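# Seat a loose roof panel flat from a lift

## Task

The robot stands on a raised scissor lift with its upper body poking up through an open bay of a roof frame. The roof panel ahead of it is not seated. Push it down so it rests flat in its bay. Every other panel must remain seated in its own bay. The robot must not fall over or finish leaning, and nothing may be knocked out of the work area or dropped below the platform.

## Robot and tools

ROBOT. A Rainbow Robotics RB-Y1. It has a wheeled base that drives forward or back and turns but cannot slide sideways. It has a folding leg plus torso (joints torso_squat_rad, torso_shift_rad, torso_pitch_rad, torso_yaw_rad), a head (head_pan_rad, head_tilt_rad), and two 7-joint arms. Each arm ends in a five-finger hand. Cameras are head_camera, left_wrist_camera and right_wrist_camera. It starts in a posture set up for this job. Because it stands on a raised lift, driving the base is risky; the job is mostly torso and arm work.

FRAMES. All positions are in metres. The base frame has its origin on the floor halfway between the drive wheels, with x forward, y to the left and z up. chest, left_hand and right_hand are printed in this frame. A hand position is the hand point, which sits 0.045 m in front of the palm. Its +z axis runs along straight fingers, +y comes out of the palm, and +x goes across the palm. Printed hand positions can be off, more so at long reach or under load. base_odometry uses the base frame as it was at the start and counts only wheel turns. Heading is in rad, with left positive, from -3.142 to 3.142.

move. This is one action plus the optional arguments cameras (list drawn from head_camera, left_wrist_camera, right_wrist_camera, all; [] means none) and blocking. The action can be base, joints or both, each with optional min_time_s. Or it can be target alone, with optional min_time_s.
- base: a single velocity command {x_m_s, turn_rad_s, for_s}. It is a relative drive, not a destination. x_m_s is forward speed in m/s, nonzero magnitude 0.005 to 1.5, negative for reverse. turn_rad_s is in rad/s with left positive, magnitude 0.02 to 1.509. for_s runs 0.1 to 5 s. A missing velocity counts as 0. Distance travelled is roughly speed times for_s.
- joints: a dict of absolute targets, keyed by name. Body joints are in radians. Examples: torso_squat_rad 0 to 1.2 (larger lowers the chest); torso_shift_rad -0.3 to 0.6 (hips forward); torso_pitch_rad -0.2 to 1.4 (bow forward); torso_yaw_rad -1.5 to 1.5 (left positive); head_tilt_rad -0.35 to 1.57 (down positive); head_pan_rad -0.523 to 0.523. Arm ranges follow the schema names; for example, elbow runs -2.617 to 0.01, where negative bends. Torso combinations must also hold: squat+shift <= 1.52, squat-shift+pitch <= 1.57, shift+0.5 pitch-0.4 squat <= 0.7, shift+0.3 pitch-0.5 squat <= 0.39. Otherwise the torso stops partway and reads off_target. Hand motors (<side>_hand_little, _ring, _middle, _index, _thumb_bend, _thumb_turn) use a unitless -1 to 1 scale, where +1 is open or straight and -1 is closed. For thumb_turn, -1 puts the thumb in front of the palm. <side>_hand_force_limit (-1 to 1, about 0 to 10 N at the fingertip) and <side>_hand_speed (-0.96 to 1) are settings, not motions. A flat open hand (all +1) works for pressing down on a panel.
- target: moves one hand to an absolute pose in the base frame. It takes side ("left"/"right"), x, y, z in metres (-3 to 3), and quat_wxyz, an orientation quaternion in the same form the hand lines print. It moves along an arc, so several short steps keep the path straighter. It is refused while another move is still running.
- min_time_s: 0.1 to 8 s, the shortest duration for arm, head and torso motions.
- blocking: true or omitted waits until everything is at rest. false returns in about 0.5 s while the motion carries on.

wait {seconds 0 to 10, cameras}: lets time pass without commanding anything. stop {cameras}: brakes every running motion. zoom_image {camera, region [x0,y0,x1,y1]}: zooms on a pixel region of that camera's latest image, at most 504 by 504, with the origin at the top-left. show_instructions: shows the reference pages. finished_scene {scene 1}: ends the job for good, and the panel must stay seated without the robot.

RESULTS. Hand lines read reached (within 10 mm and 2 degrees), short (with the error), or refused (with a reason). Joint and base statuses include done, moving, off_target (at rest short of target, maybe still pushing) and not_followed (the self-collision check held the arm back). They also include the stops contact_stop (torso only), time_out, limit_stop_at_<name>, torque_fault and limit_stop_at_motor_heat. After such a stop the joint group holds where it ended. A refused move or an unplanned stop skips your remaining move, wait and finished_scene calls in that reply. on_its_own lists things the robot did by itself. Other readings: lidar_m gives 12 ranges in 30-degree sectors counter-clockwise from straight ahead. motor_effort gives wheel load in %. Wrist force/torque comes in hand axes, uncalibrated and up to 16 N off. Joint torques and external torques are estimates. Finger lines give loads in N and <side>_hand_stopped_by.

AVOID. Do not tip or lean the robot. Bending or rising fast with arms reaching forward can topple it, and so can heavy loads far out front. Do not press the two arms or hands against each other. Keep contact torque below the joint limits: shoulders 63.7 N m, elbow 32.7, wrist and forearm joints 22.7. Reaching one stops the whole robot for 10 s. Holding a stretched arm or pushing into an unreachable pose heats motors and can freeze an arm. Press the panel gently and watch the wrist force and status lines. Do not slam it, drop it, or let it slide off. Do not disturb the seated neighbouring panels, and knock nothing off the platform or out of the area. Arms are not stopped before they hit fixed structure, so approach slowly with generous min_time_s.

Each tool is called in YAML: its name, and indented under it one key for each argument.

Reference images:

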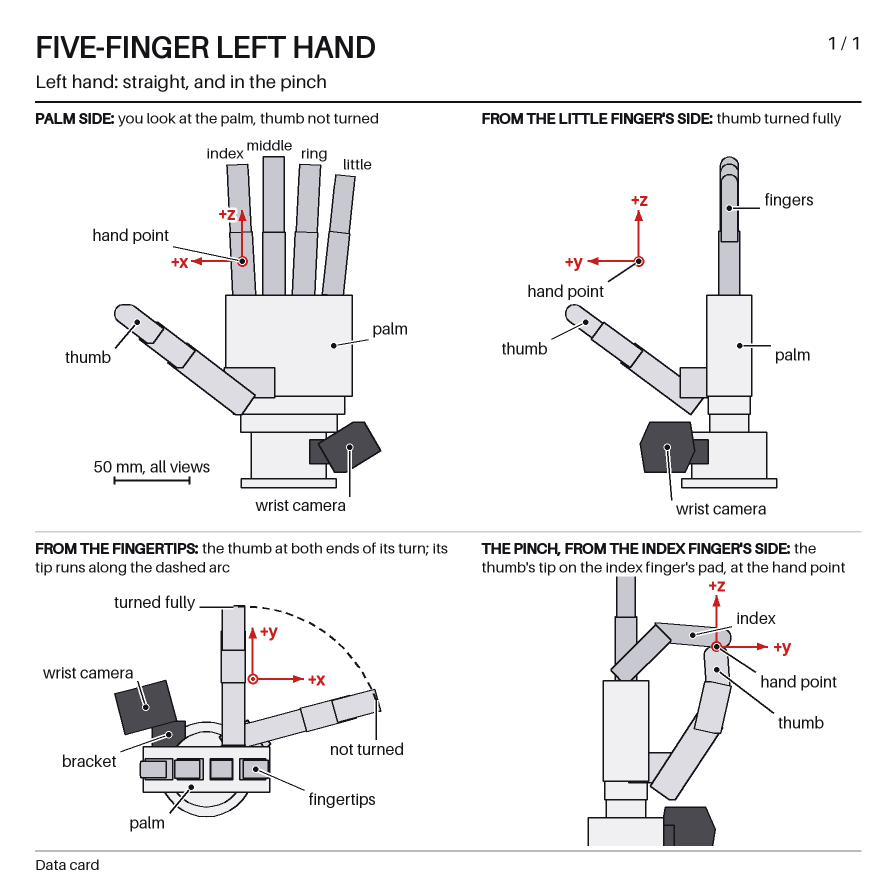

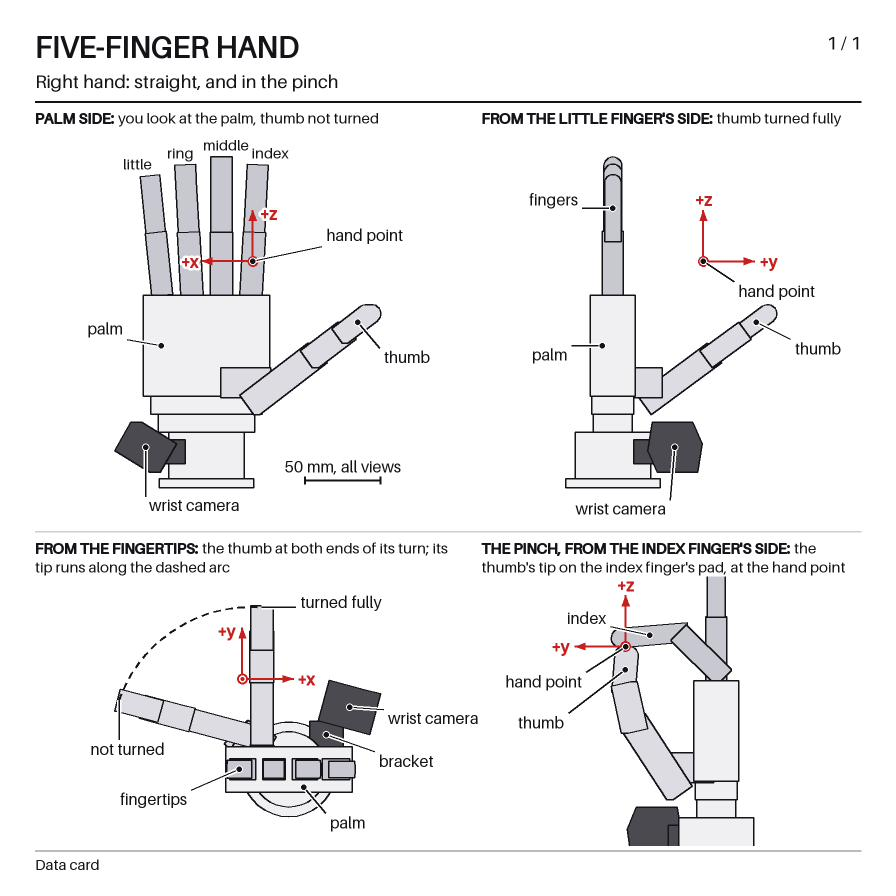

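## Session

move:
  cameras: ["all"]

Scene clock: 0.00 s.
Joint torques (N m): no reading
External joint torques (N m): no reading
Wrist force (N): no reading
Wrist torque (N m): no reading
Wrist force, peak (N): no reading
base_odometry: x=+0.000 y=+0.000 heading=+0.000
lidar_m: 2.44 1.12 0.63 1.03 0.71 1.27 2.49 0.95 0.64 0.63 0.54 0.90
base_status: not commanded
joint_positions: torso_squat_rad=+0.350 torso_shift_rad=+0.000 torso_pitch_rad=+0.000 torso_yaw_rad=+0.000 left_shoulder_pitch_rad=-0.416 left_shoulder_roll_rad=+1.816 left_shoulder_yaw_rad=+0.562 left_elbow_rad=-2.568 left_forearm_roll_rad=-1.523 left_wrist_pitch_rad=-1.224 left_hand_roll_rad=-0.343 right_shoulder_pitch_rad=-0.449 right_shoulder_roll_rad=-1.810 right_shoulder_yaw_rad=-0.532 right_elbow_rad=-2.568 right_forearm_roll_rad=+1.524 right_wrist_pitch_rad=-1.231 right_hand_roll_rad=+0.342 head_pan_rad=+0.000 head_tilt_rad=+0.400 left_hand_little=+1.000 left_hand_ring=+1.000 left_hand_middle=+1.000 left_hand_index=+1.000 left_hand_thumb_turn=+1.000 left_hand_thumb_bend=+1.000 left_hand_force_limit=+0.000 left_hand_speed=-0.800 right_hand_little=+1.000 right_hand_ring=+1.000 right_hand_middle=+1.000 right_hand_index=+1.000 right_hand_thumb_turn=+1.000 right_hand_thumb_bend=+1.000 right_hand_force_limit=+0.000 right_hand_speed=-0.800
joint_status: not commanded
wheel_motors_off: 0
left_hand_stopped_by: target,target,target,target,target,target
right_hand_stopped_by: target,target,target,target,target,target
left_little_load_n: 0.0
left_ring_load_n: 0.0
left_middle_load_n: 0.0
left_index_load_n: 0.0
left_thumb_bend_load_n: 0.0
left_thumb_turn_load_n: 0.5
right_little_load_n: 0.0
right_ring_load_n: 0.0
right_middle_load_n: 0.0
right_index_load_n: 0.0
right_thumb_bend_load_n: 0.0
right_thumb_turn_load_n: 0.0
motor_effort: left_wheel=-1 right_wheel=-2
chest: x=-0.2281 y=-0.0011 z=+1.2475 quat_wxyz=(+1.000, +0.001, +0.000, +0.000) (m; base frame)
left_hand: x=+0.1224 y=+0.1260 z=+1.4051 quat_wxyz=(+0.103, +0.858, -0.055, +0.500) (m; base frame)
right_hand: x=+0.1224 y=-0.1286 z=+1.4047 quat_wxyz=(-0.500, +0.054, -0.858, -0.105) (m; base frame)
pictures: head_camera, left_wrist_camera, right_wrist_camera

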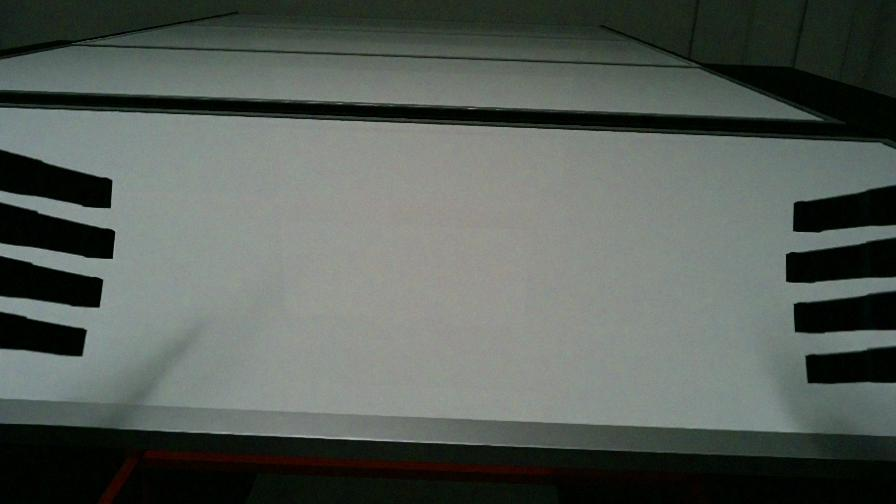

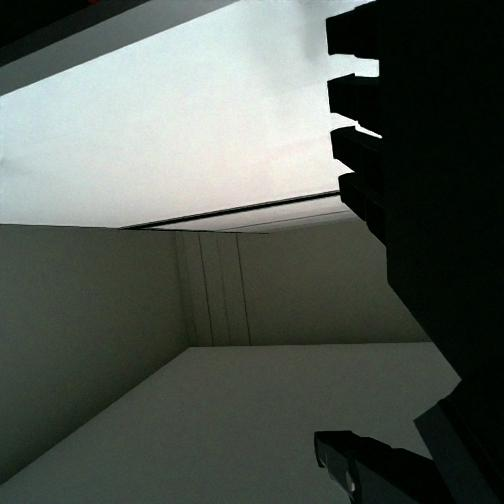

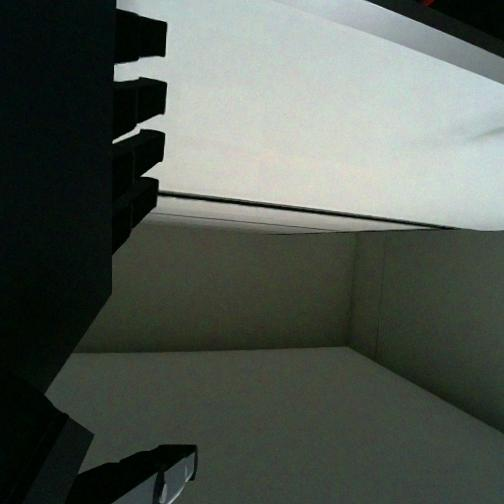

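move:
  joints: {"head_tilt_rad": 0.9}
  cameras: ["head_camera"]

move:
  joints: {"head_tilt_rad": 0.6, "head_pan_rad": 0.5}
  cameras: ["head_camera"]

move:
  joints: {"head_tilt_rad": 0.6, "head_pan_rad": -0.5}
  cameras: ["head_camera"]

move:
  joints: {"head_tilt_rad": 0.1, "head_pan_rad": 0.0}
  cameras: ["head_camera"]

Scene clock: 1.27 s.
Joint torques (N m): left_arm=[-5.97 9.37 5.1 6.38 -1.51 0.73 -0.24] | right_arm=[-5.06 -9.73 -5.85 7.09 1.38 0.9 -0.07]
External joint torques (N m): left_arm=[-0.37 0.64 -0.37 -0.5 0.02 -0.05 -0.26] | right_arm=[0.55 -0.19 -0.42 0.1 -0.01 0.07 -0.05]
Wrist force (N): left_arm=[-3.9 4.5 7.9] | right_arm=[4.2 -0.5 1.1]
Wrist torque (N m): left_arm=[0.58 -0.09 -0.42] | right_arm=[-0.09 -0.23 0.14]
Wrist force, peak (N): left_arm=[-4.1 5.3 8.2] | right_arm=[4.3 -0.4 1.7]
move: done
base_odometry: x=+0.000 y=+0.000 heading=+0.000
lidar_m: 2.45 1.13 0.64 1.03 0.71 1.26 2.47 0.96 0.64 0.64 0.54 0.89
base_status: not commanded
joint_positions: torso_squat_rad=+0.350 torso_shift_rad=+0.000 torso_pitch_rad=+0.000 torso_yaw_rad=+0.000 left_shoulder_pitch_rad=-0.416 left_shoulder_roll_rad=+1.816 left_shoulder_yaw_rad=+0.562 left_elbow_rad=-2.568 left_forearm_roll_rad=-1.523 left_wrist_pitch_rad=-1.224 left_hand_roll_rad=-0.343 right_shoulder_pitch_rad=-0.449 right_shoulder_roll_rad=-1.810 right_shoulder_yaw_rad=-0.532 right_elbow_rad=-2.568 right_forearm_roll_rad=+1.524 right_wrist_pitch_rad=-1.231 right_hand_roll_rad=+0.342 head_pan_rad=+0.000 head_tilt_rad=+0.900 left_hand_little=+1.000 left_hand_ring=+1.000 left_hand_middle=+1.000 left_hand_index=+1.000 left_hand_thumb_turn=+1.000 left_hand_thumb_bend=+1.000 left_hand_force_limit=+0.000 left_hand_speed=-0.800 right_hand_little=+1.000 right_hand_ring=+1.000 right_hand_middle=+1.000 right_hand_index=+1.000 right_hand_thumb_turn=+1.000 right_hand_thumb_bend=+1.000 right_hand_force_limit=+0.000 right_hand_speed=-0.800
joint_status: all done
wheel_motors_off: 0
left_hand_stopped_by: target,target,target,target,target,target
right_hand_stopped_by: target,target,target,target,target,target
left_little_load_n: 0.0
left_ring_load_n: 0.0
left_middle_load_n: 0.0
left_index_load_n: 0.0
left_thumb_bend_load_n: 0.0
left_thumb_turn_load_n: 0.0
right_little_load_n: 0.0
right_ring_load_n: 0.0
right_middle_load_n: 0.0
right_index_load_n: 0.0
right_thumb_bend_load_n: 0.0
right_thumb_turn_load_n: 0.0
motor_effort: left_wheel=-2(2) right_wheel=-2(2)
chest: x=-0.2280 y=-0.0011 z=+1.2475 quat_wxyz=(+1.000, +0.001, +0.000, +0.000)
left_hand: x=+0.1225 y=+0.1260 z=+1.4051 quat_wxyz=(+0.103, +0.858, -0.055, +0.500)
right_hand: x=+0.1225 y=-0.1286 z=+1.4047 quat_wxyz=(-0.500, +0.054, -0.858, -0.105)
head_camera: T_world_to_cam=[[0.0308, -0.99944, 0.01331, -0.01193], [-0.76343, -0.03212, -0.64509, 0.83826], [0.64516, 0.00971, -0.76399, 1.18498]] pos_world=[-0.12419, 0.0035, 1.44623]

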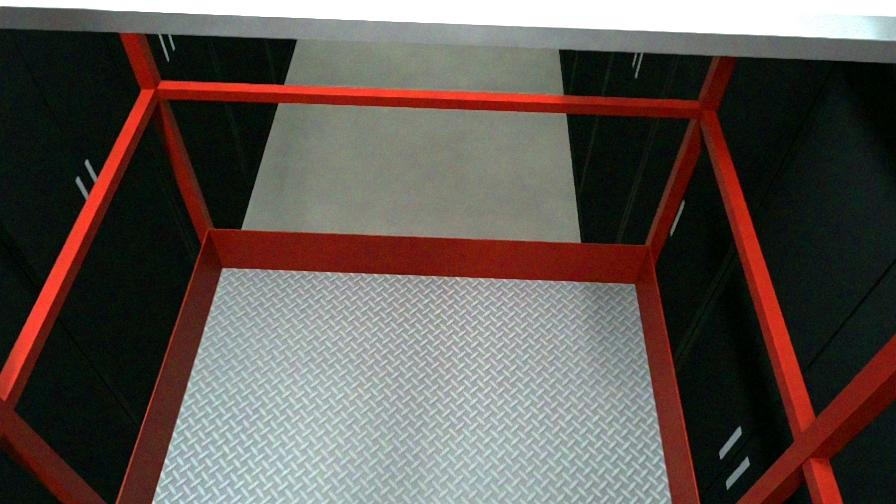

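Scene clock: 2.27 s.
Joint torques (N m): left_arm=[-5.74 9.21 4.94 6.49 -1.5 0.73 -0.25] | right_arm=[-5 -9.53 -5.78 7.13 1.32 0.91 -0.18]
External joint torques (N m): left_arm=[-0.15 0.47 -0.53 -0.4 0.03 -0.06 -0.27] | right_arm=[0.61 0.01 -0.35 0.14 -0.07 0.08 -0.16]
Wrist force (N): left_arm=[-4.0 4.8 8.0] | right_arm=[4.2 -0.6 1.5]
Wrist torque (N m): left_arm=[0.61 -0.11 -0.43] | right_arm=[-0.14 -0.23 0.13]
Wrist force, peak (N): left_arm=[-4.1 5.4 8.4] | right_arm=[4.2 -0.9 1.6]
move: done
base_odometry: x=+0.000 y=+0.000 heading=+0.000
lidar_m: 2.44 1.14 0.63 1.02 0.70 1.26 2.47 0.95 0.65 0.64 0.53 0.89
base_status: not commanded
joint_positions: torso_squat_rad=+0.350 torso_shift_rad=+0.000 torso_pitch_rad=+0.000 torso_yaw_rad=+0.000 left_shoulder_pitch_rad=-0.416 left_shoulder_roll_rad=+1.816 left_shoulder_yaw_rad=+0.562 left_elbow_rad=-2.568 left_forearm_roll_rad=-1.523 left_wrist_pitch_rad=-1.224 left_hand_roll_rad=-0.343 right_shoulder_pitch_rad=-0.449 right_shoulder_roll_rad=-1.810 right_shoulder_yaw_rad=-0.532 right_elbow_rad=-2.568 right_forearm_roll_rad=+1.524 right_wrist_pitch_rad=-1.231 right_hand_roll_rad=+0.342 head_pan_rad=+0.500 head_tilt_rad=+0.600 left_hand_little=+1.000 left_hand_ring=+1.000 left_hand_middle=+1.000 left_hand_index=+1.000 left_hand_thumb_turn=+1.000 left_hand_thumb_bend=+1.000 left_hand_force_limit=+0.000 left_hand_speed=-0.800 right_hand_little=+1.000 right_hand_ring=+1.000 right_hand_middle=+1.000 right_hand_index=+1.000 right_hand_thumb_turn=+1.000 right_hand_thumb_bend=+1.000 right_hand_force_limit=+0.000 right_hand_speed=-0.800
joint_status: all done
wheel_motors_off: 0
left_hand_stopped_by: target,target,target,target,target,target
right_hand_stopped_by: target,target,target,target,target,target
left_little_load_n: -0.5
left_ring_load_n: 0.0
left_middle_load_n: 0.0
left_index_load_n: 0.0
left_thumb_bend_load_n: 0.0
left_thumb_turn_load_n: 0.0
right_little_load_n: 0.0
right_ring_load_n: 0.0
right_middle_load_n: 0.0
right_index_load_n: 0.0
right_thumb_bend_load_n: 0.0
right_thumb_turn_load_n: 0.0
motor_effort: left_wheel=-2(2) right_wheel=-2(2)
chest: x=-0.2280 y=-0.0011 z=+1.2475 quat_wxyz=(+1.000, +0.001, +0.000, +0.000)
left_hand: x=+0.1225 y=+0.1260 z=+1.4051 quat_wxyz=(+0.103, +0.858, -0.055, +0.500)
right_hand: x=+0.1225 y=-0.1286 z=+1.4047 quat_wxyz=(-0.500, +0.054, -0.858, -0.105)
head_camera: T_world_to_cam=[[0.50106, -0.86513, 0.02188, 0.07263], [-0.45698, -0.28597, -0.84225, 1.18642], [0.73492, 0.41202, -0.53864, 0.8778]] pos_world=[-0.13934, 0.04044, 1.4705]

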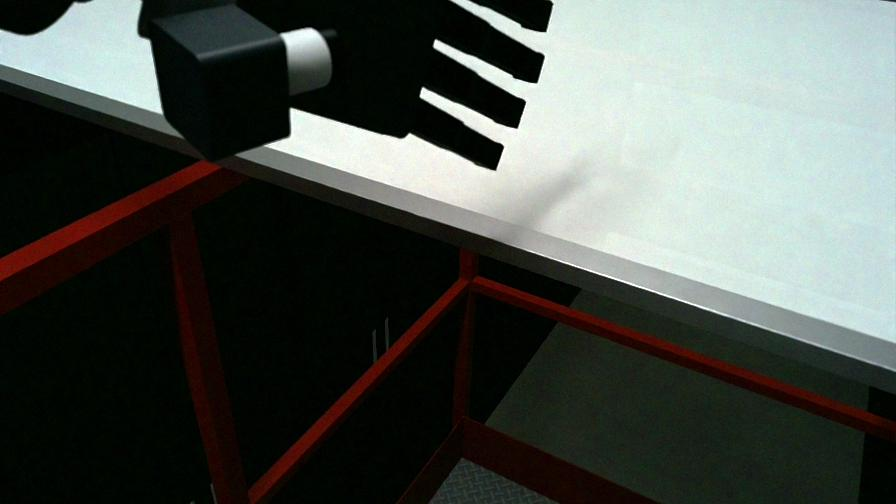

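Scene clock: 3.60 s.
Joint torques (N m): left_arm=[-5.79 9.16 5.1 6.35 -1.46 0.79 -0.26] | right_arm=[-5.31 -9.54 -5.68 7.11 1.35 0.91 -0.12]
External joint torques (N m): left_arm=[-0.19 0.43 -0.37 -0.53 0.07 0 -0.28] | right_arm=[0.3 0 -0.25 0.12 -0.04 0.08 -0.1]
Wrist force (N): left_arm=[-4.0 4.9 8.2] | right_arm=[4.0 -0.7 1.4]
Wrist torque (N m): left_arm=[0.65 -0.08 -0.44] | right_arm=[-0.14 -0.20 0.12]
Wrist force, peak (N): left_arm=[-4.2 4.9 8.5] | right_arm=[4.4 -0.7 1.8]
move: done
base_odometry: x=+0.000 y=+0.000 heading=+0.000
lidar_m: 2.45 1.13 0.64 1.03 0.72 1.26 2.48 0.94 0.64 0.63 0.53 0.90
base_status: not commanded
joint_positions: torso_squat_rad=+0.350 torso_shift_rad=+0.000 torso_pitch_rad=+0.000 torso_yaw_rad=+0.000 left_shoulder_pitch_rad=-0.416 left_shoulder_roll_rad=+1.816 left_shoulder_yaw_rad=+0.562 left_elbow_rad=-2.568 left_forearm_roll_rad=-1.523 left_wrist_pitch_rad=-1.224 left_hand_roll_rad=-0.343 right_shoulder_pitch_rad=-0.449 right_shoulder_roll_rad=-1.810 right_shoulder_yaw_rad=-0.532 right_elbow_rad=-2.568 right_forearm_roll_rad=+1.524 right_wrist_pitch_rad=-1.231 right_hand_roll_rad=+0.342 head_pan_rad=-0.500 head_tilt_rad=+0.600 left_hand_little=+1.000 left_hand_ring=+1.000 left_hand_middle=+1.000 left_hand_index=+1.000 left_hand_thumb_turn=+1.000 left_hand_thumb_bend=+1.000 left_hand_force_limit=+0.000 left_hand_speed=-0.800 right_hand_little=+1.000 right_hand_ring=+1.000 right_hand_middle=+1.000 right_hand_index=+1.000 right_hand_thumb_turn=+1.000 right_hand_thumb_bend=+1.000 right_hand_force_limit=+0.000 right_hand_speed=-0.800
joint_status: all done
wheel_motors_off: 0
left_hand_stopped_by: target,target,target,target,target,target
right_hand_stopped_by: target,target,target,target,target,target
left_little_load_n: 0.0
left_ring_load_n: 0.0
left_middle_load_n: 0.0
left_index_load_n: 0.0
left_thumb_bend_load_n: 0.0
left_thumb_turn_load_n: 0.0
right_little_load_n: 0.0
right_ring_load_n: 0.0
right_middle_load_n: 0.0
right_index_load_n: 0.0
right_thumb_bend_load_n: 0.0
right_thumb_turn_load_n: -0.5
motor_effort: left_wheel=-2(2) right_wheel=-2(2)
chest: x=-0.2280 y=-0.0011 z=+1.2475 quat_wxyz=(+1.000, +0.001, +0.000, +0.000)
left_hand: x=+0.1225 y=+0.1260 z=+1.4051 quat_wxyz=(+0.103, +0.858, -0.055, +0.500)
right_hand: x=+0.1225 y=-0.1286 z=+1.4047 quat_wxyz=(-0.500, +0.054, -0.858, -0.105)
head_camera: T_world_to_cam=[[-0.45711, -0.88914, 0.02192, -0.12479], [-0.48866, 0.23048, -0.84148, 1.17949], [0.74314, -0.39536, -0.53985, 0.88016]] pos_world=[-0.13475, -0.03483, 1.47039]

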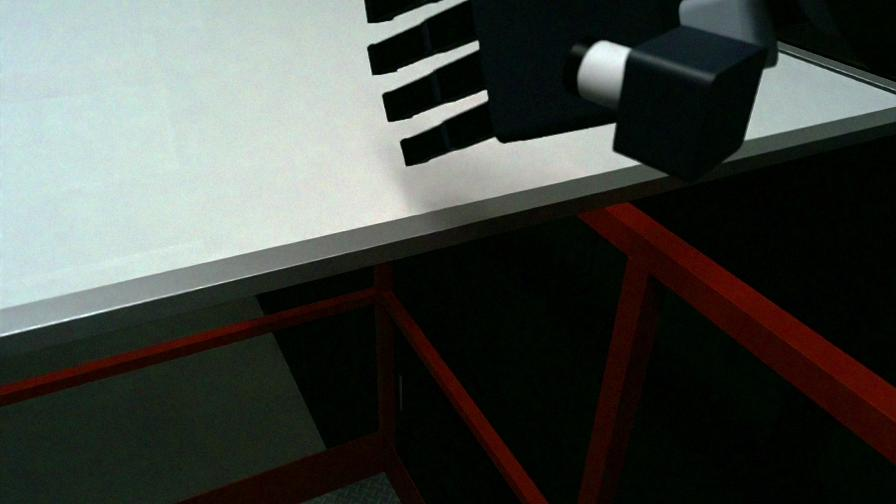

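Scene clock: 4.60 s.
Joint torques (N m): left_arm=[-5.81 9.38 5.02 6.46 -1.45 0.78 -0.25] | right_arm=[-5.35 -9.62 -5.75 7.16 1.37 0.92 -0.21]
External joint torques (N m): left_arm=[-0.21 0.64 -0.45 -0.43 0.08 0 -0.27] | right_arm=[0.26 -0.09 -0.32 0.18 -0.02 0.09 -0.19]
Wrist force (N): left_arm=[-4.0 4.6 7.7] | right_arm=[4.2 -0.5 1.8]
Wrist torque (N m): left_arm=[0.61 -0.08 -0.43] | right_arm=[-0.12 -0.25 0.15]
Wrist force, peak (N): left_arm=[-3.9 4.8 8.8] | right_arm=[4.2 -0.5 1.8]
move: done
base_odometry: x=+0.000 y=+0.000 heading=+0.000
lidar_m: 2.45 1.14 0.63 1.02 0.71 1.27 2.48 0.95 0.65 0.63 0.53 0.88
base_status: not commanded
joint_positions: torso_squat_rad=+0.350 torso_shift_rad=+0.000 torso_pitch_rad=+0.000 torso_yaw_rad=+0.000 left_shoulder_pitch_rad=-0.416 left_shoulder_roll_rad=+1.816 left_shoulder_yaw_rad=+0.562 left_elbow_rad=-2.568 left_forearm_roll_rad=-1.523 left_wrist_pitch_rad=-1.224 left_hand_roll_rad=-0.343 right_shoulder_pitch_rad=-0.449 right_shoulder_roll_rad=-1.810 right_shoulder_yaw_rad=-0.532 right_elbow_rad=-2.568 right_forearm_roll_rad=+1.524 right_wrist_pitch_rad=-1.231 right_hand_roll_rad=+0.342 head_pan_rad=+0.000 head_tilt_rad=+0.100 left_hand_little=+1.000 left_hand_ring=+1.000 left_hand_middle=+1.000 left_hand_index=+1.000 left_hand_thumb_turn=+1.000 left_hand_thumb_bend=+1.000 left_hand_force_limit=+0.000 left_hand_speed=-0.800 right_hand_little=+1.000 right_hand_ring=+1.000 right_hand_middle=+1.000 right_hand_index=+1.000 right_hand_thumb_turn=+1.000 right_hand_thumb_bend=+1.000 right_hand_force_limit=+0.000 right_hand_speed=-0.800
joint_status: all done
wheel_motors_off: 0
left_hand_stopped_by: target,target,target,target,target,target
right_hand_stopped_by: target,target,target,target,target,target
left_little_load_n: 0.5
left_ring_load_n: 0.0
left_middle_load_n: 0.0
left_index_load_n: 0.0
left_thumb_bend_load_n: 0.0
left_thumb_turn_load_n: 0.0
right_little_load_n: 0.0
right_ring_load_n: 0.0
right_middle_load_n: 0.0
right_index_load_n: 0.0
right_thumb_bend_load_n: 0.0
right_thumb_turn_load_n: 0.0
motor_effort: left_wheel=-2(2) right_wheel=-2(2)
chest: x=-0.2280 y=-0.0011 z=+1.2475 quat_wxyz=(+1.000, +0.001, +0.000, +0.000)
left_hand: x=+0.1225 y=+0.1260 z=+1.4051 quat_wxyz=(+0.103, +0.858, -0.055, +0.500)
right_hand: x=+0.1225 y=-0.1286 z=+1.4047 quat_wxyz=(-0.500, +0.054, -0.858, -0.105)
head_camera: T_world_to_cam=[[0.01077, -0.99947, 0.03086, -0.04146], [-0.06915, -0.03153, -0.99711, 1.4909], [0.99755, 0.0086, -0.06945, 0.25214]] pos_world=[-0.14799, 0.0034, 1.50538]

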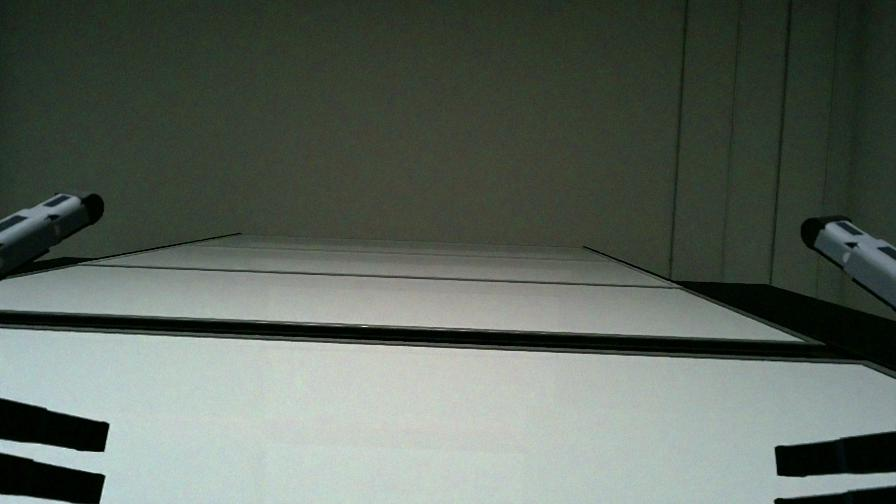

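zoom_image:
  camera: "head_camera"
  region: [0, 200, 448, 504]

zoom_image:
  camera: "head_camera"
  region: [448, 200, 896, 504]

Scaled by 1.125 from the camera's image (finer frame: 1280x720).

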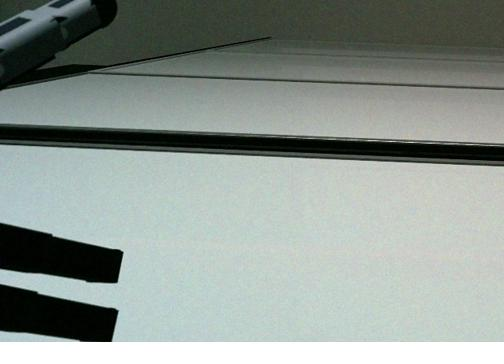

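Scaled by 1.125 from the camera's image (finer frame: 1280x720).

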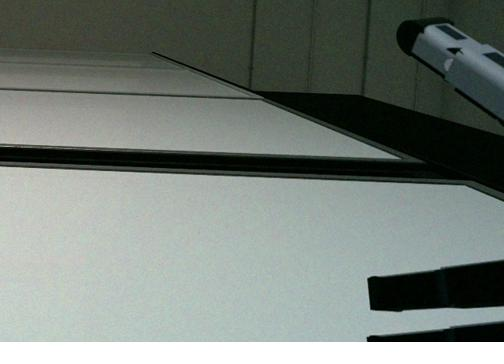

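move:
  target: {"side": "left", "x": 0.15, "y": 0.22, "z": 1.55, "quat_wxyz": [0.1736, 0.9848, 0, 0]}
  min_time_s: 2
  cameras: ["all"]

Scene clock: 9.47 s.
Joint torques (N m): left_arm=[-6.46 8.58 2.42 6.76 1.03 0.63 -0.28] | right_arm=[-5.21 -9.58 -5.66 7.13 1.2 1 -0.15]
External joint torques (N m): left_arm=[0.7 0.62 -1.37 -0.03 0.25 -0.25 -0.29] | right_arm=[0.41 -0.04 -0.23 0.14 -0.2 0.17 -0.13]
Wrist force (N): left_arm=[-4.6 1.1 6.6] | right_arm=[4.0 -0.5 1.5]
Wrist torque (N m): left_arm=[0.28 0.17 -0.42] | right_arm=[-0.13 -0.19 0.12]
Wrist force, peak (N): left_arm=[62.6 17.6 -63.8] | right_arm=[5.1 -0.5 2.4]
move: short
base_odometry: x=+0.000 y=+0.000 heading=+0.000
lidar_m: 2.42 1.14 0.63 1.03 0.70 1.26 2.49 0.94 0.64 0.63 0.52 0.88
base_status: not commanded
joint_positions: torso_squat_rad=+0.350 torso_shift_rad=+0.000 torso_pitch_rad=+0.000 torso_yaw_rad=+0.000 left_shoulder_pitch_rad=-0.111 left_shoulder_roll_rad=+2.715 left_shoulder_yaw_rad=+0.010 left_elbow_rad=-1.150 left_forearm_roll_rad=+0.000 left_wrist_pitch_rad=-1.570 left_hand_roll_rad=-1.463 right_shoulder_pitch_rad=-0.449 right_shoulder_roll_rad=-1.810 right_shoulder_yaw_rad=-0.532 right_elbow_rad=-2.568 right_forearm_roll_rad=+1.524 right_wrist_pitch_rad=-1.231 right_hand_roll_rad=+0.342 head_pan_rad=+0.000 head_tilt_rad=+0.100 left_hand_little=+1.000 left_hand_ring=+1.000 left_hand_middle=+1.000 left_hand_index=+1.000 left_hand_thumb_turn=+1.000 left_hand_thumb_bend=+1.000 left_hand_force_limit=+0.000 left_hand_speed=-0.800 right_hand_little=+1.000 right_hand_ring=+1.000 right_hand_middle=+1.000 right_hand_index=+1.000 right_hand_thumb_turn=+1.000 right_hand_thumb_bend=+1.000 right_hand_force_limit=+0.000 right_hand_speed=-0.800
joint_status: all done
wheel_motors_off: 0
left_hand_stopped_by: target,target,target,target,target,target
right_hand_stopped_by: target,target,target,target,target,target
left_little_load_n: 0.0
left_ring_load_n: 0.0
left_middle_load_n: 0.0
left_index_load_n: 0.0
left_thumb_bend_load_n: 0.0
left_thumb_turn_load_n: 0.0
right_little_load_n: 0.0
right_ring_load_n: 0.0
right_middle_load_n: 0.0
right_index_load_n: 0.0
right_thumb_bend_load_n: 0.0
right_thumb_turn_load_n: 0.0
motor_effort: left_wheel=+2(12) right_wheel=+2(3)
chest: x=-0.2280 y=-0.0011 z=+1.2475 quat_wxyz=(+1.000, +0.001, +0.000, +0.000)
left_hand: x=+0.1499 y=+0.2197 z=+1.5496 quat_wxyz=(+0.226, +0.942, +0.061, +0.239)
left_hand_status: short (checked arc that bows 109 mm and turns the hand up to 43 deg, as near as the solve gets, planned for 2.0 s): 0 mm and 29.4 deg off. The place is met; only the turn is off.
right_hand: x=+0.1225 y=-0.1287 z=+1.4047 quat_wxyz=(-0.500, +0.054, -0.858, -0.105)
pictures: head_camera, left_wrist_camera, right_wrist_camera
head_camera: T_world_to_cam=[[0.01076, -0.99947, 0.03086, -0.04156], [-0.06905, -0.03153, -0.99711, 1.49092], [0.99755, 0.0086, -0.06935, 0.2521]] pos_world=[-0.14809, 0.0033, 1.50538]
left_wrist_camera: T_world_to_cam=[[0.21282, 0.92842, -0.30453, 0.23339], [0.51092, 0.15992, 0.84462, -1.41454], [0.83287, -0.33534, -0.44032, 0.74888]] pos_world=[0.04933, 0.26066, 1.59557]
right_wrist_camera: T_world_to_cam=[[-0.28138, 0.95723, -0.06738, 0.25803], [-0.03325, 0.06045, 0.99762, -1.38922], [0.95902, 0.28295, 0.01482, 0.01866]] pos_world=[0.00851, -0.1683, 1.40302]

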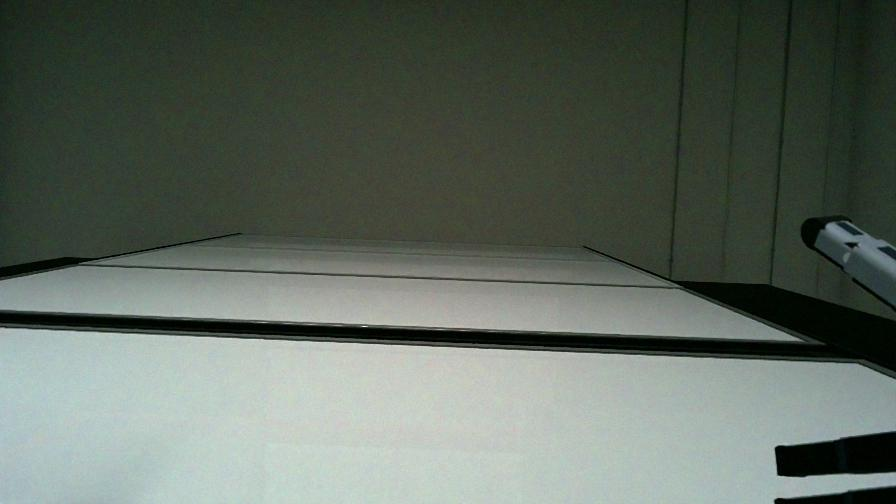

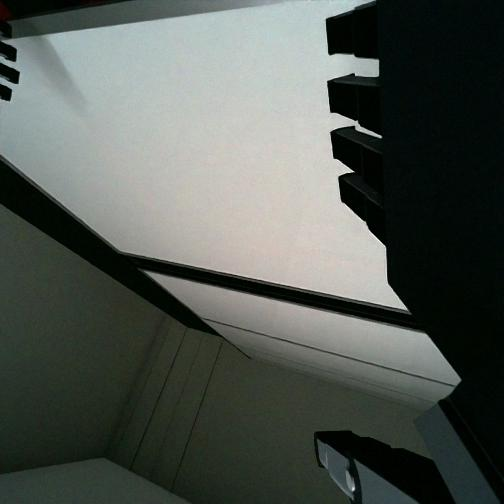

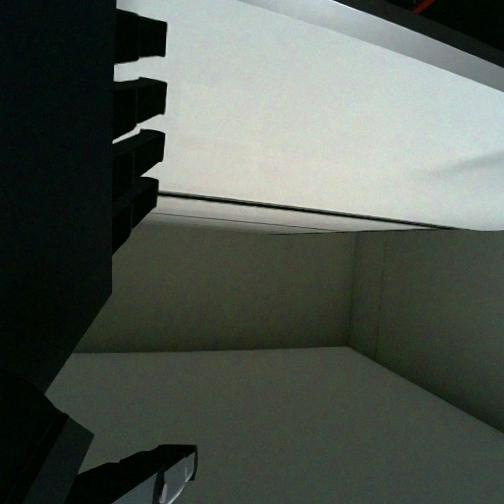

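zoom_image:
  camera: "left_wrist_camera"
  region: [0, 140, 240, 380]

zoom_image:
  camera: "left_wrist_camera"
  region: [200, 220, 500, 420]

zoom_image:
  camera: "head_camera"
  region: [646, 260, 896, 400]

zoom_image:
  camera: "left_wrist_camera"
  region: [0, 0, 340, 140]

zoom_image:
  camera: "head_camera"
  region: [0, 220, 250, 360]

Scaled by 2.100 from the camera's image (finer frame: 720x720).

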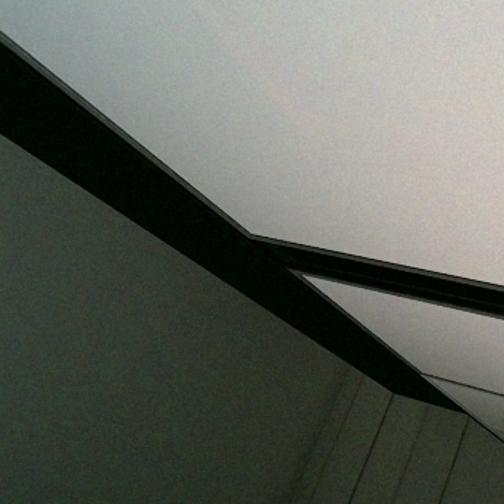

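Scaled by 1.680 from the camera's image (finer frame: 720x720).

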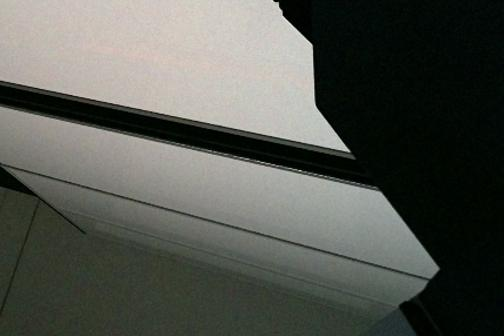

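Scaled by 2.016 from the camera's image (finer frame: 1280x720).

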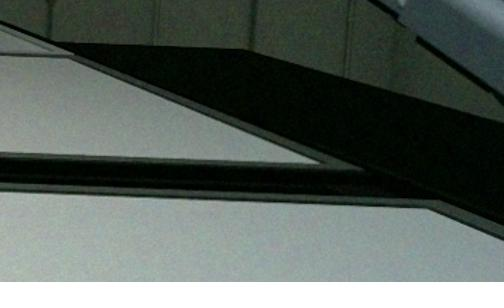

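Scaled by 1.482 from the camera's image (finer frame: 720x720).

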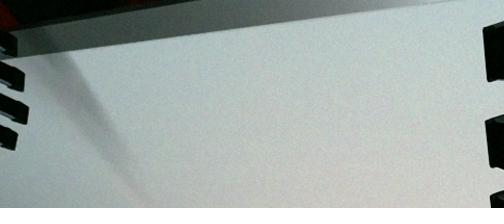

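Scaled by 2.016 from the camera's image (finer frame: 1280x720).

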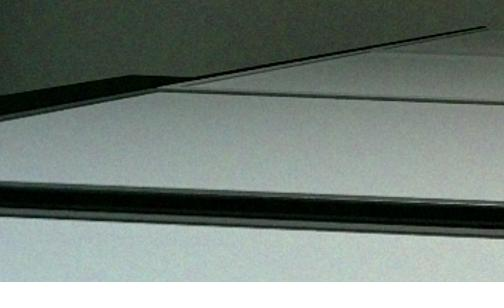

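move:
  joints: {"head_tilt_rad": 0.5, "head_pan_rad": 0.52}
  cameras: ["head_camera"]

zoom_image:
  camera: "head_camera"
  region: [0, 50, 448, 354]

Scene clock: 11.60 s.
Joint torques (N m): left_arm=[-6.45 8.68 2.62 6.71 1.06 0.68 -0.2] | right_arm=[-5.4 -9.66 -5.74 7.16 1.39 1.02 -0.2]
External joint torques (N m): left_arm=[0.72 0.71 -1.17 -0.08 0.27 -0.2 -0.21] | right_arm=[0.22 -0.12 -0.31 0.17 -0.01 0.19 -0.18]
Wrist force (N): left_arm=[-5.0 1.8 6.4] | right_arm=[4.3 -0.5 1.6]
Wrist torque (N m): left_arm=[0.43 0.23 -0.48] | right_arm=[-0.12 -0.26 0.15]
Wrist force, peak (N): left_arm=[-5.3 1.6 7.2] | right_arm=[4.4 -0.6 1.6]
move: done
base_odometry: x=+0.000 y=+0.000 heading=+0.000
lidar_m: 2.44 1.13 0.63 1.03 0.71 1.27 2.48 0.96 0.65 0.63 0.53 0.88
base_status: not commanded
joint_positions: torso_squat_rad=+0.350 torso_shift_rad=+0.000 torso_pitch_rad=+0.000 torso_yaw_rad=+0.000 left_shoulder_pitch_rad=-0.111 left_shoulder_roll_rad=+2.715 left_shoulder_yaw_rad=+0.010 left_elbow_rad=-1.150 left_forearm_roll_rad=+0.000 left_wrist_pitch_rad=-1.570 left_hand_roll_rad=-1.463 right_shoulder_pitch_rad=-0.449 right_shoulder_roll_rad=-1.810 right_shoulder_yaw_rad=-0.532 right_elbow_rad=-2.568 right_forearm_roll_rad=+1.524 right_wrist_pitch_rad=-1.231 right_hand_roll_rad=+0.342 head_pan_rad=+0.520 head_tilt_rad=+0.500 left_hand_little=+1.000 left_hand_ring=+1.000 left_hand_middle=+1.000 left_hand_index=+1.000 left_hand_thumb_turn=+1.000 left_hand_thumb_bend=+1.000 left_hand_force_limit=+0.000 left_hand_speed=-0.800 right_hand_little=+1.000 right_hand_ring=+1.000 right_hand_middle=+1.000 right_hand_index=+1.000 right_hand_thumb_turn=+1.000 right_hand_thumb_bend=+1.000 right_hand_force_limit=+0.000 right_hand_speed=-0.800
joint_status: all done
wheel_motors_off: 0
left_hand_stopped_by: target,target,target,target,target,target
right_hand_stopped_by: target,target,target,target,target,target
left_little_load_n: 0.0
left_ring_load_n: 0.0
left_middle_load_n: 0.0
left_index_load_n: 0.0
left_thumb_bend_load_n: 0.0
left_thumb_turn_load_n: 0.0
right_little_load_n: 0.0
right_ring_load_n: 0.0
right_middle_load_n: 0.0
right_index_load_n: 0.0
right_thumb_bend_load_n: 0.0
right_thumb_turn_load_n: 0.0
motor_effort: left_wheel=+1(2) right_wheel=+2(2)
chest: x=-0.2280 y=-0.0011 z=+1.2475 quat_wxyz=(+1.000, +0.001, +0.000, +0.000)
left_hand: x=+0.1499 y=+0.2197 z=+1.5496 quat_wxyz=(+0.226, +0.942, +0.061, +0.239)
right_hand: x=+0.1225 y=-0.1287 z=+1.4047 quat_wxyz=(-0.500, +0.054, -0.858, -0.105)
head_camera: T_world_to_cam=[[0.51612, -0.85617, 0.02434, 0.07222], [-0.37573, -0.25186, -0.89185, 1.27503], [0.7697, 0.45116, -0.45168, 0.75919]] pos_world=[-0.14256, 0.04045, 1.47829]

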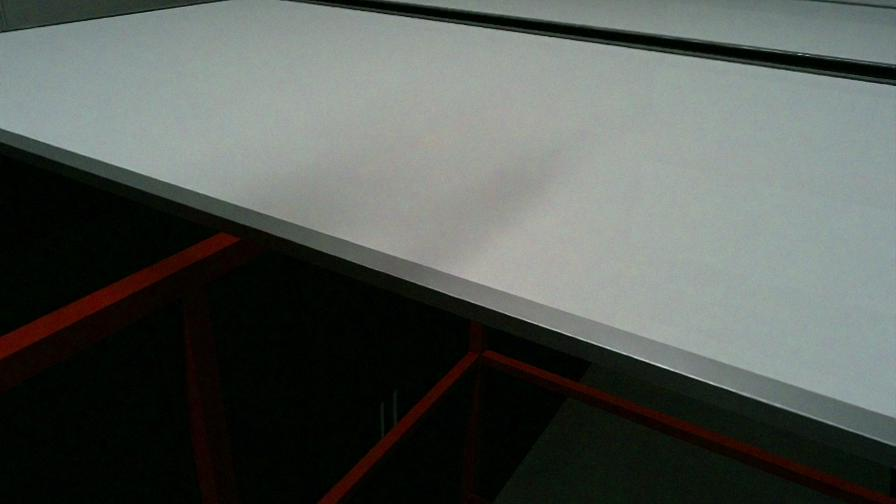

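Scaled by 1.125 from the camera's image (finer frame: 1280x720).

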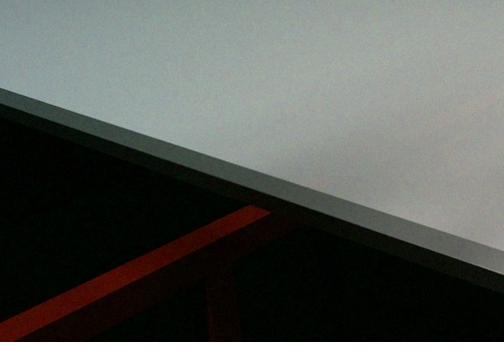

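move:
  joints: {"head_tilt_rad": 0.75, "head_pan_rad": 0.0}
  cameras: ["head_camera"]

zoom_image:
  camera: "head_camera"
  region: [0, 80, 200, 280]

zoom_image:
  camera: "head_camera"
  region: [400, 80, 600, 280]

Scene clock: 12.80 s.
Joint torques (N m): left_arm=[-6.34 8.73 2.66 6.74 1.03 0.66 -0.17] | right_arm=[-5.32 -9.56 -5.8 7.1 1.28 1.02 -0.17]
External joint torques (N m): left_arm=[0.83 0.76 -1.13 -0.05 0.24 -0.21 -0.17] | right_arm=[0.3 -0.02 -0.37 0.11 -0.12 0.19 -0.15]
Wrist force (N): left_arm=[-5.2 1.3 6.2] | right_arm=[4.0 -0.5 1.6]
Wrist torque (N m): left_arm=[0.37 0.27 -0.47] | right_arm=[-0.13 -0.20 0.13]
Wrist force, peak (N): left_arm=[-4.8 1.5 7.0] | right_arm=[4.3 -0.5 1.4]
move: done
base_odometry: x=+0.000 y=+0.000 heading=+0.000
lidar_m: 2.44 1.14 0.62 1.03 0.71 1.25 2.49 0.94 0.64 0.63 0.54 0.89
base_status: not commanded
joint_positions: torso_squat_rad=+0.350 torso_shift_rad=+0.000 torso_pitch_rad=+0.000 torso_yaw_rad=+0.000 left_shoulder_pitch_rad=-0.111 left_shoulder_roll_rad=+2.715 left_shoulder_yaw_rad=+0.010 left_elbow_rad=-1.150 left_forearm_roll_rad=+0.000 left_wrist_pitch_rad=-1.570 left_hand_roll_rad=-1.463 right_shoulder_pitch_rad=-0.449 right_shoulder_roll_rad=-1.810 right_shoulder_yaw_rad=-0.532 right_elbow_rad=-2.568 right_forearm_roll_rad=+1.524 right_wrist_pitch_rad=-1.231 right_hand_roll_rad=+0.342 head_pan_rad=+0.000 head_tilt_rad=+0.750 left_hand_little=+1.000 left_hand_ring=+1.000 left_hand_middle=+1.000 left_hand_index=+1.000 left_hand_thumb_turn=+1.000 left_hand_thumb_bend=+1.000 left_hand_force_limit=+0.000 left_hand_speed=-0.800 right_hand_little=+1.000 right_hand_ring=+1.000 right_hand_middle=+1.000 right_hand_index=+1.000 right_hand_thumb_turn=+1.000 right_hand_thumb_bend=+1.000 right_hand_force_limit=+0.000 right_hand_speed=-0.800
joint_status: all done
wheel_motors_off: 0
left_hand_stopped_by: target,target,target,target,target,target
right_hand_stopped_by: target,target,target,target,target,target
left_little_load_n: 0.0
left_ring_load_n: 0.0
left_middle_load_n: 0.0
left_index_load_n: 0.0
left_thumb_bend_load_n: 0.0
left_thumb_turn_load_n: 0.0
right_little_load_n: 0.0
right_ring_load_n: 0.0
right_middle_load_n: 0.0
right_index_load_n: 0.0
right_thumb_bend_load_n: 0.0
right_thumb_turn_load_n: 0.0
motor_effort: left_wheel=+1(2) right_wheel=+2(2)
chest: x=-0.2280 y=-0.0011 z=+1.2475 quat_wxyz=(+1.000, +0.001, +0.000, +0.000)
left_hand: x=+0.1499 y=+0.2197 z=+1.5496 quat_wxyz=(+0.226, +0.942, +0.061, +0.239)
right_hand: x=+0.1225 y=-0.1287 z=+1.4047 quat_wxyz=(-0.500, +0.054, -0.858, -0.105)
head_camera: T_world_to_cam=[[0.02826, -0.99944, 0.01769, -0.01887], [-0.65841, -0.03192, -0.75199, 1.01466], [0.75213, 0.0096, -0.65894, 1.05498]] pos_world=[-0.1249, 0.00339, 1.45851]

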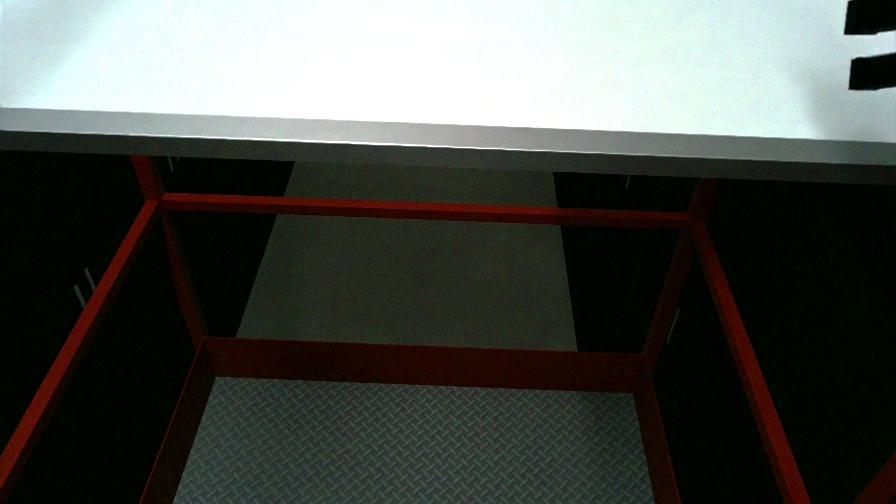

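Scaled by 2.520 from the camera's image (finer frame: 1280x720).

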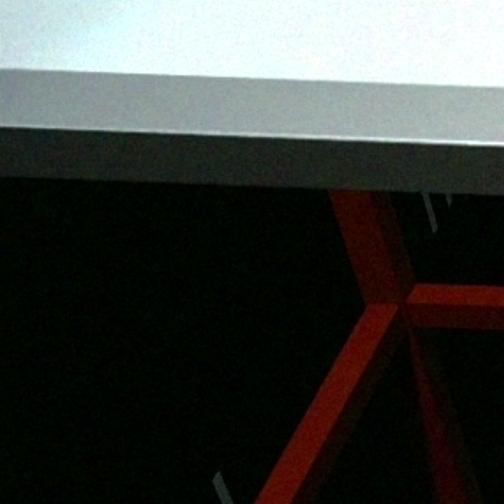

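Scaled by 2.520 from the camera's image (finer frame: 1280x720).

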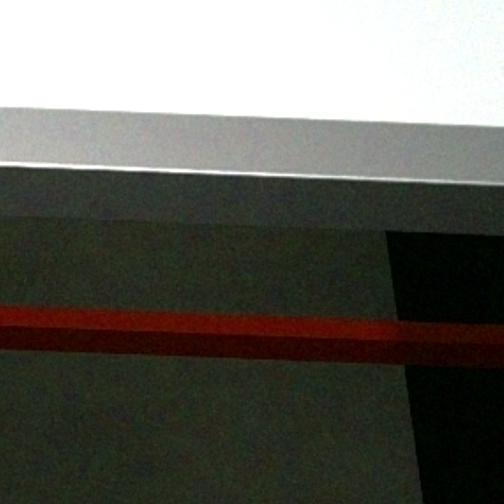

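move:
  target: {"side": "left", "x": 0.35, "y": 0.25, "z": 1.52, "quat_wxyz": [0.3827, 0.9239, 0, 0]}
  min_time_s: 2
  cameras: ["left_wrist_camera", "head_camera"]

Scene clock: 15.90 s.
Joint torques (N m): left_arm=[-18.19 0.64 3.38 5.93 1.96 0.8 -0.13] | right_arm=[-5.29 -9.58 -5.61 7.18 1.4 0.97 -0.23]
External joint torques (N m): left_arm=[0.09 1.13 0.33 0.06 0.47 0 -0.13] | right_arm=[0.33 -0.04 -0.18 0.19 0.01 0.14 -0.21]
Wrist force (N): left_arm=[-4.3 -0.6 5.0] | right_arm=[4.0 -0.5 1.3]
Wrist torque (N m): left_arm=[0.23 0.17 -0.29] | right_arm=[-0.10 -0.17 0.12]
Wrist force, peak (N): left_arm=[-5.2 1.2 6.8] | right_arm=[4.3 -0.7 1.5]
move: short
base_odometry: x=+0.000 y=+0.000 heading=+0.000
lidar_m: 2.46 1.14 0.62 1.02 0.69 1.26 2.48 0.95 0.64 0.64 0.52 0.89
base_status: not commanded
joint_positions: torso_squat_rad=+0.350 torso_shift_rad=+0.000 torso_pitch_rad=+0.000 torso_yaw_rad=+0.000 left_shoulder_pitch_rad=+1.025 left_shoulder_roll_rad=+2.766 left_shoulder_yaw_rad=+0.765 left_elbow_rad=-0.284 left_forearm_roll_rad=+0.245 left_wrist_pitch_rad=-1.570 left_hand_roll_rad=-1.395 right_shoulder_pitch_rad=-0.449 right_shoulder_roll_rad=-1.810 right_shoulder_yaw_rad=-0.532 right_elbow_rad=-2.568 right_forearm_roll_rad=+1.524 right_wrist_pitch_rad=-1.231 right_hand_roll_rad=+0.342 head_pan_rad=+0.000 head_tilt_rad=+0.750 left_hand_little=+1.000 left_hand_ring=+1.000 left_hand_middle=+1.000 left_hand_index=+1.000 left_hand_thumb_turn=+1.000 left_hand_thumb_bend=+1.000 left_hand_force_limit=+0.000 left_hand_speed=-0.800 right_hand_little=+1.000 right_hand_ring=+1.000 right_hand_middle=+1.000 right_hand_index=+1.000 right_hand_thumb_turn=+1.000 right_hand_thumb_bend=+1.000 right_hand_force_limit=+0.000 right_hand_speed=-0.800
joint_status: all done
wheel_motors_off: 0
left_hand_stopped_by: target,target,target,target,target,target
right_hand_stopped_by: target,target,target,target,target,target
left_little_load_n: 0.0
left_ring_load_n: 0.0
left_middle_load_n: 0.0
left_index_load_n: 0.0
left_thumb_bend_load_n: 0.0
left_thumb_turn_load_n: 0.0
right_little_load_n: -0.5
right_ring_load_n: 0.0
right_middle_load_n: 0.0
right_index_load_n: 0.0
right_thumb_bend_load_n: 0.0
right_thumb_turn_load_n: 0.0
motor_effort: left_wheel=+1(2) right_wheel=+2(2)
chest: x=-0.2280 y=-0.0011 z=+1.2475 quat_wxyz=(+1.000, +0.001, +0.000, +0.000)
left_hand: x=+0.3496 y=+0.2498 z=+1.5196 quat_wxyz=(+0.430, +0.855, +0.157, +0.244)
left_hand_status: short (checked arc that bows 57 mm and turns the hand up to 28 deg, as near as the solve gets, planned for 2.0 s): 1 mm and 34.8 deg off. The place is met; only the turn is off.
right_hand: x=+0.1225 y=-0.1286 z=+1.4047 quat_wxyz=(-0.500, +0.054, -0.858, -0.105)
pictures: head_camera, left_wrist_camera
head_camera: T_world_to_cam=[[0.02825, -0.99944, 0.01768, -0.01887], [-0.65841, -0.03192, -0.75199, 1.01466], [0.75213, 0.0096, -0.65894, 1.05498]] pos_world=[-0.1249, 0.00339, 1.45851]
left_wrist_camera: T_world_to_cam=[[0.14859, 0.70593, -0.69252, 0.82134], [0.44823, 0.57615, 0.68348, -1.33321], [0.88148, -0.41197, -0.23081, 0.26315]] pos_world=[0.24359, 0.29672, 1.54075]

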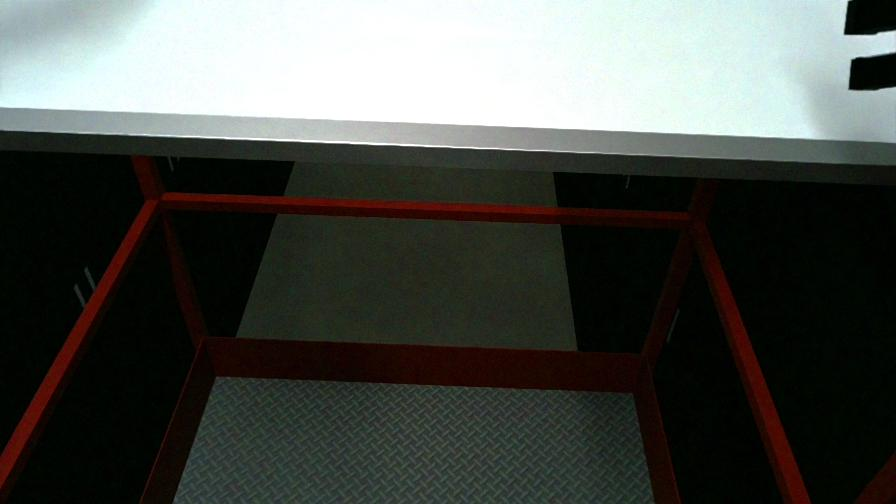

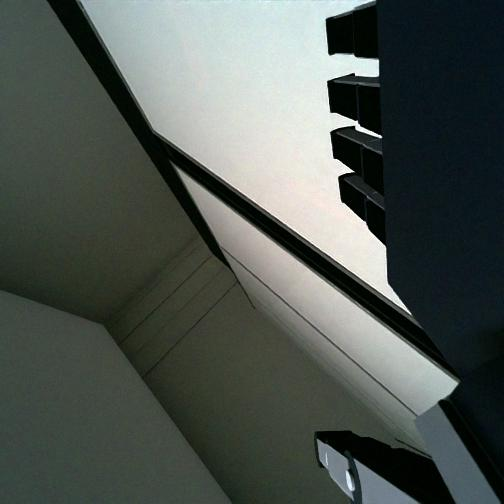

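zoom_image:
  camera: "left_wrist_camera"
  region: [100, 90, 300, 290]

zoom_image:
  camera: "left_wrist_camera"
  region: [280, 200, 460, 380]

Scaled by 2.520 from the camera's image (finer frame: 720x720).

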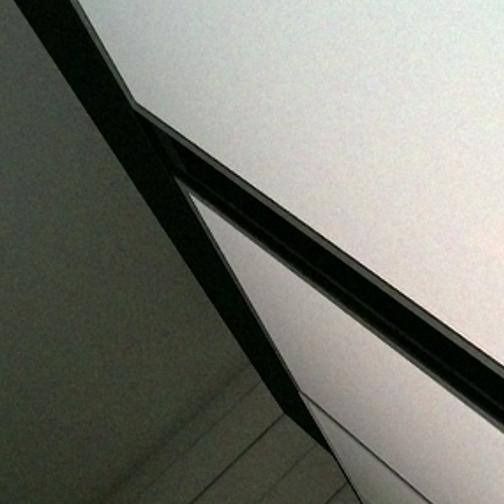

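Scaled by 2.800 from the camera's image (finer frame: 720x720).

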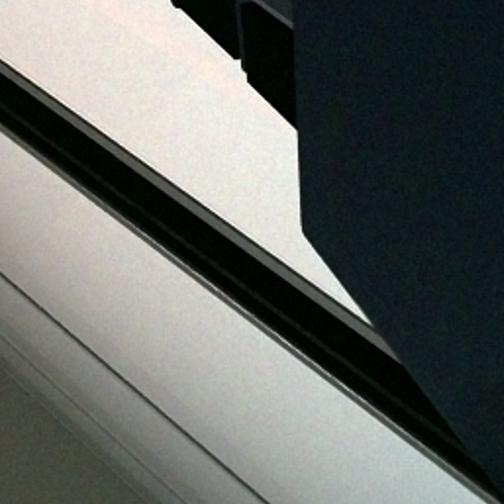

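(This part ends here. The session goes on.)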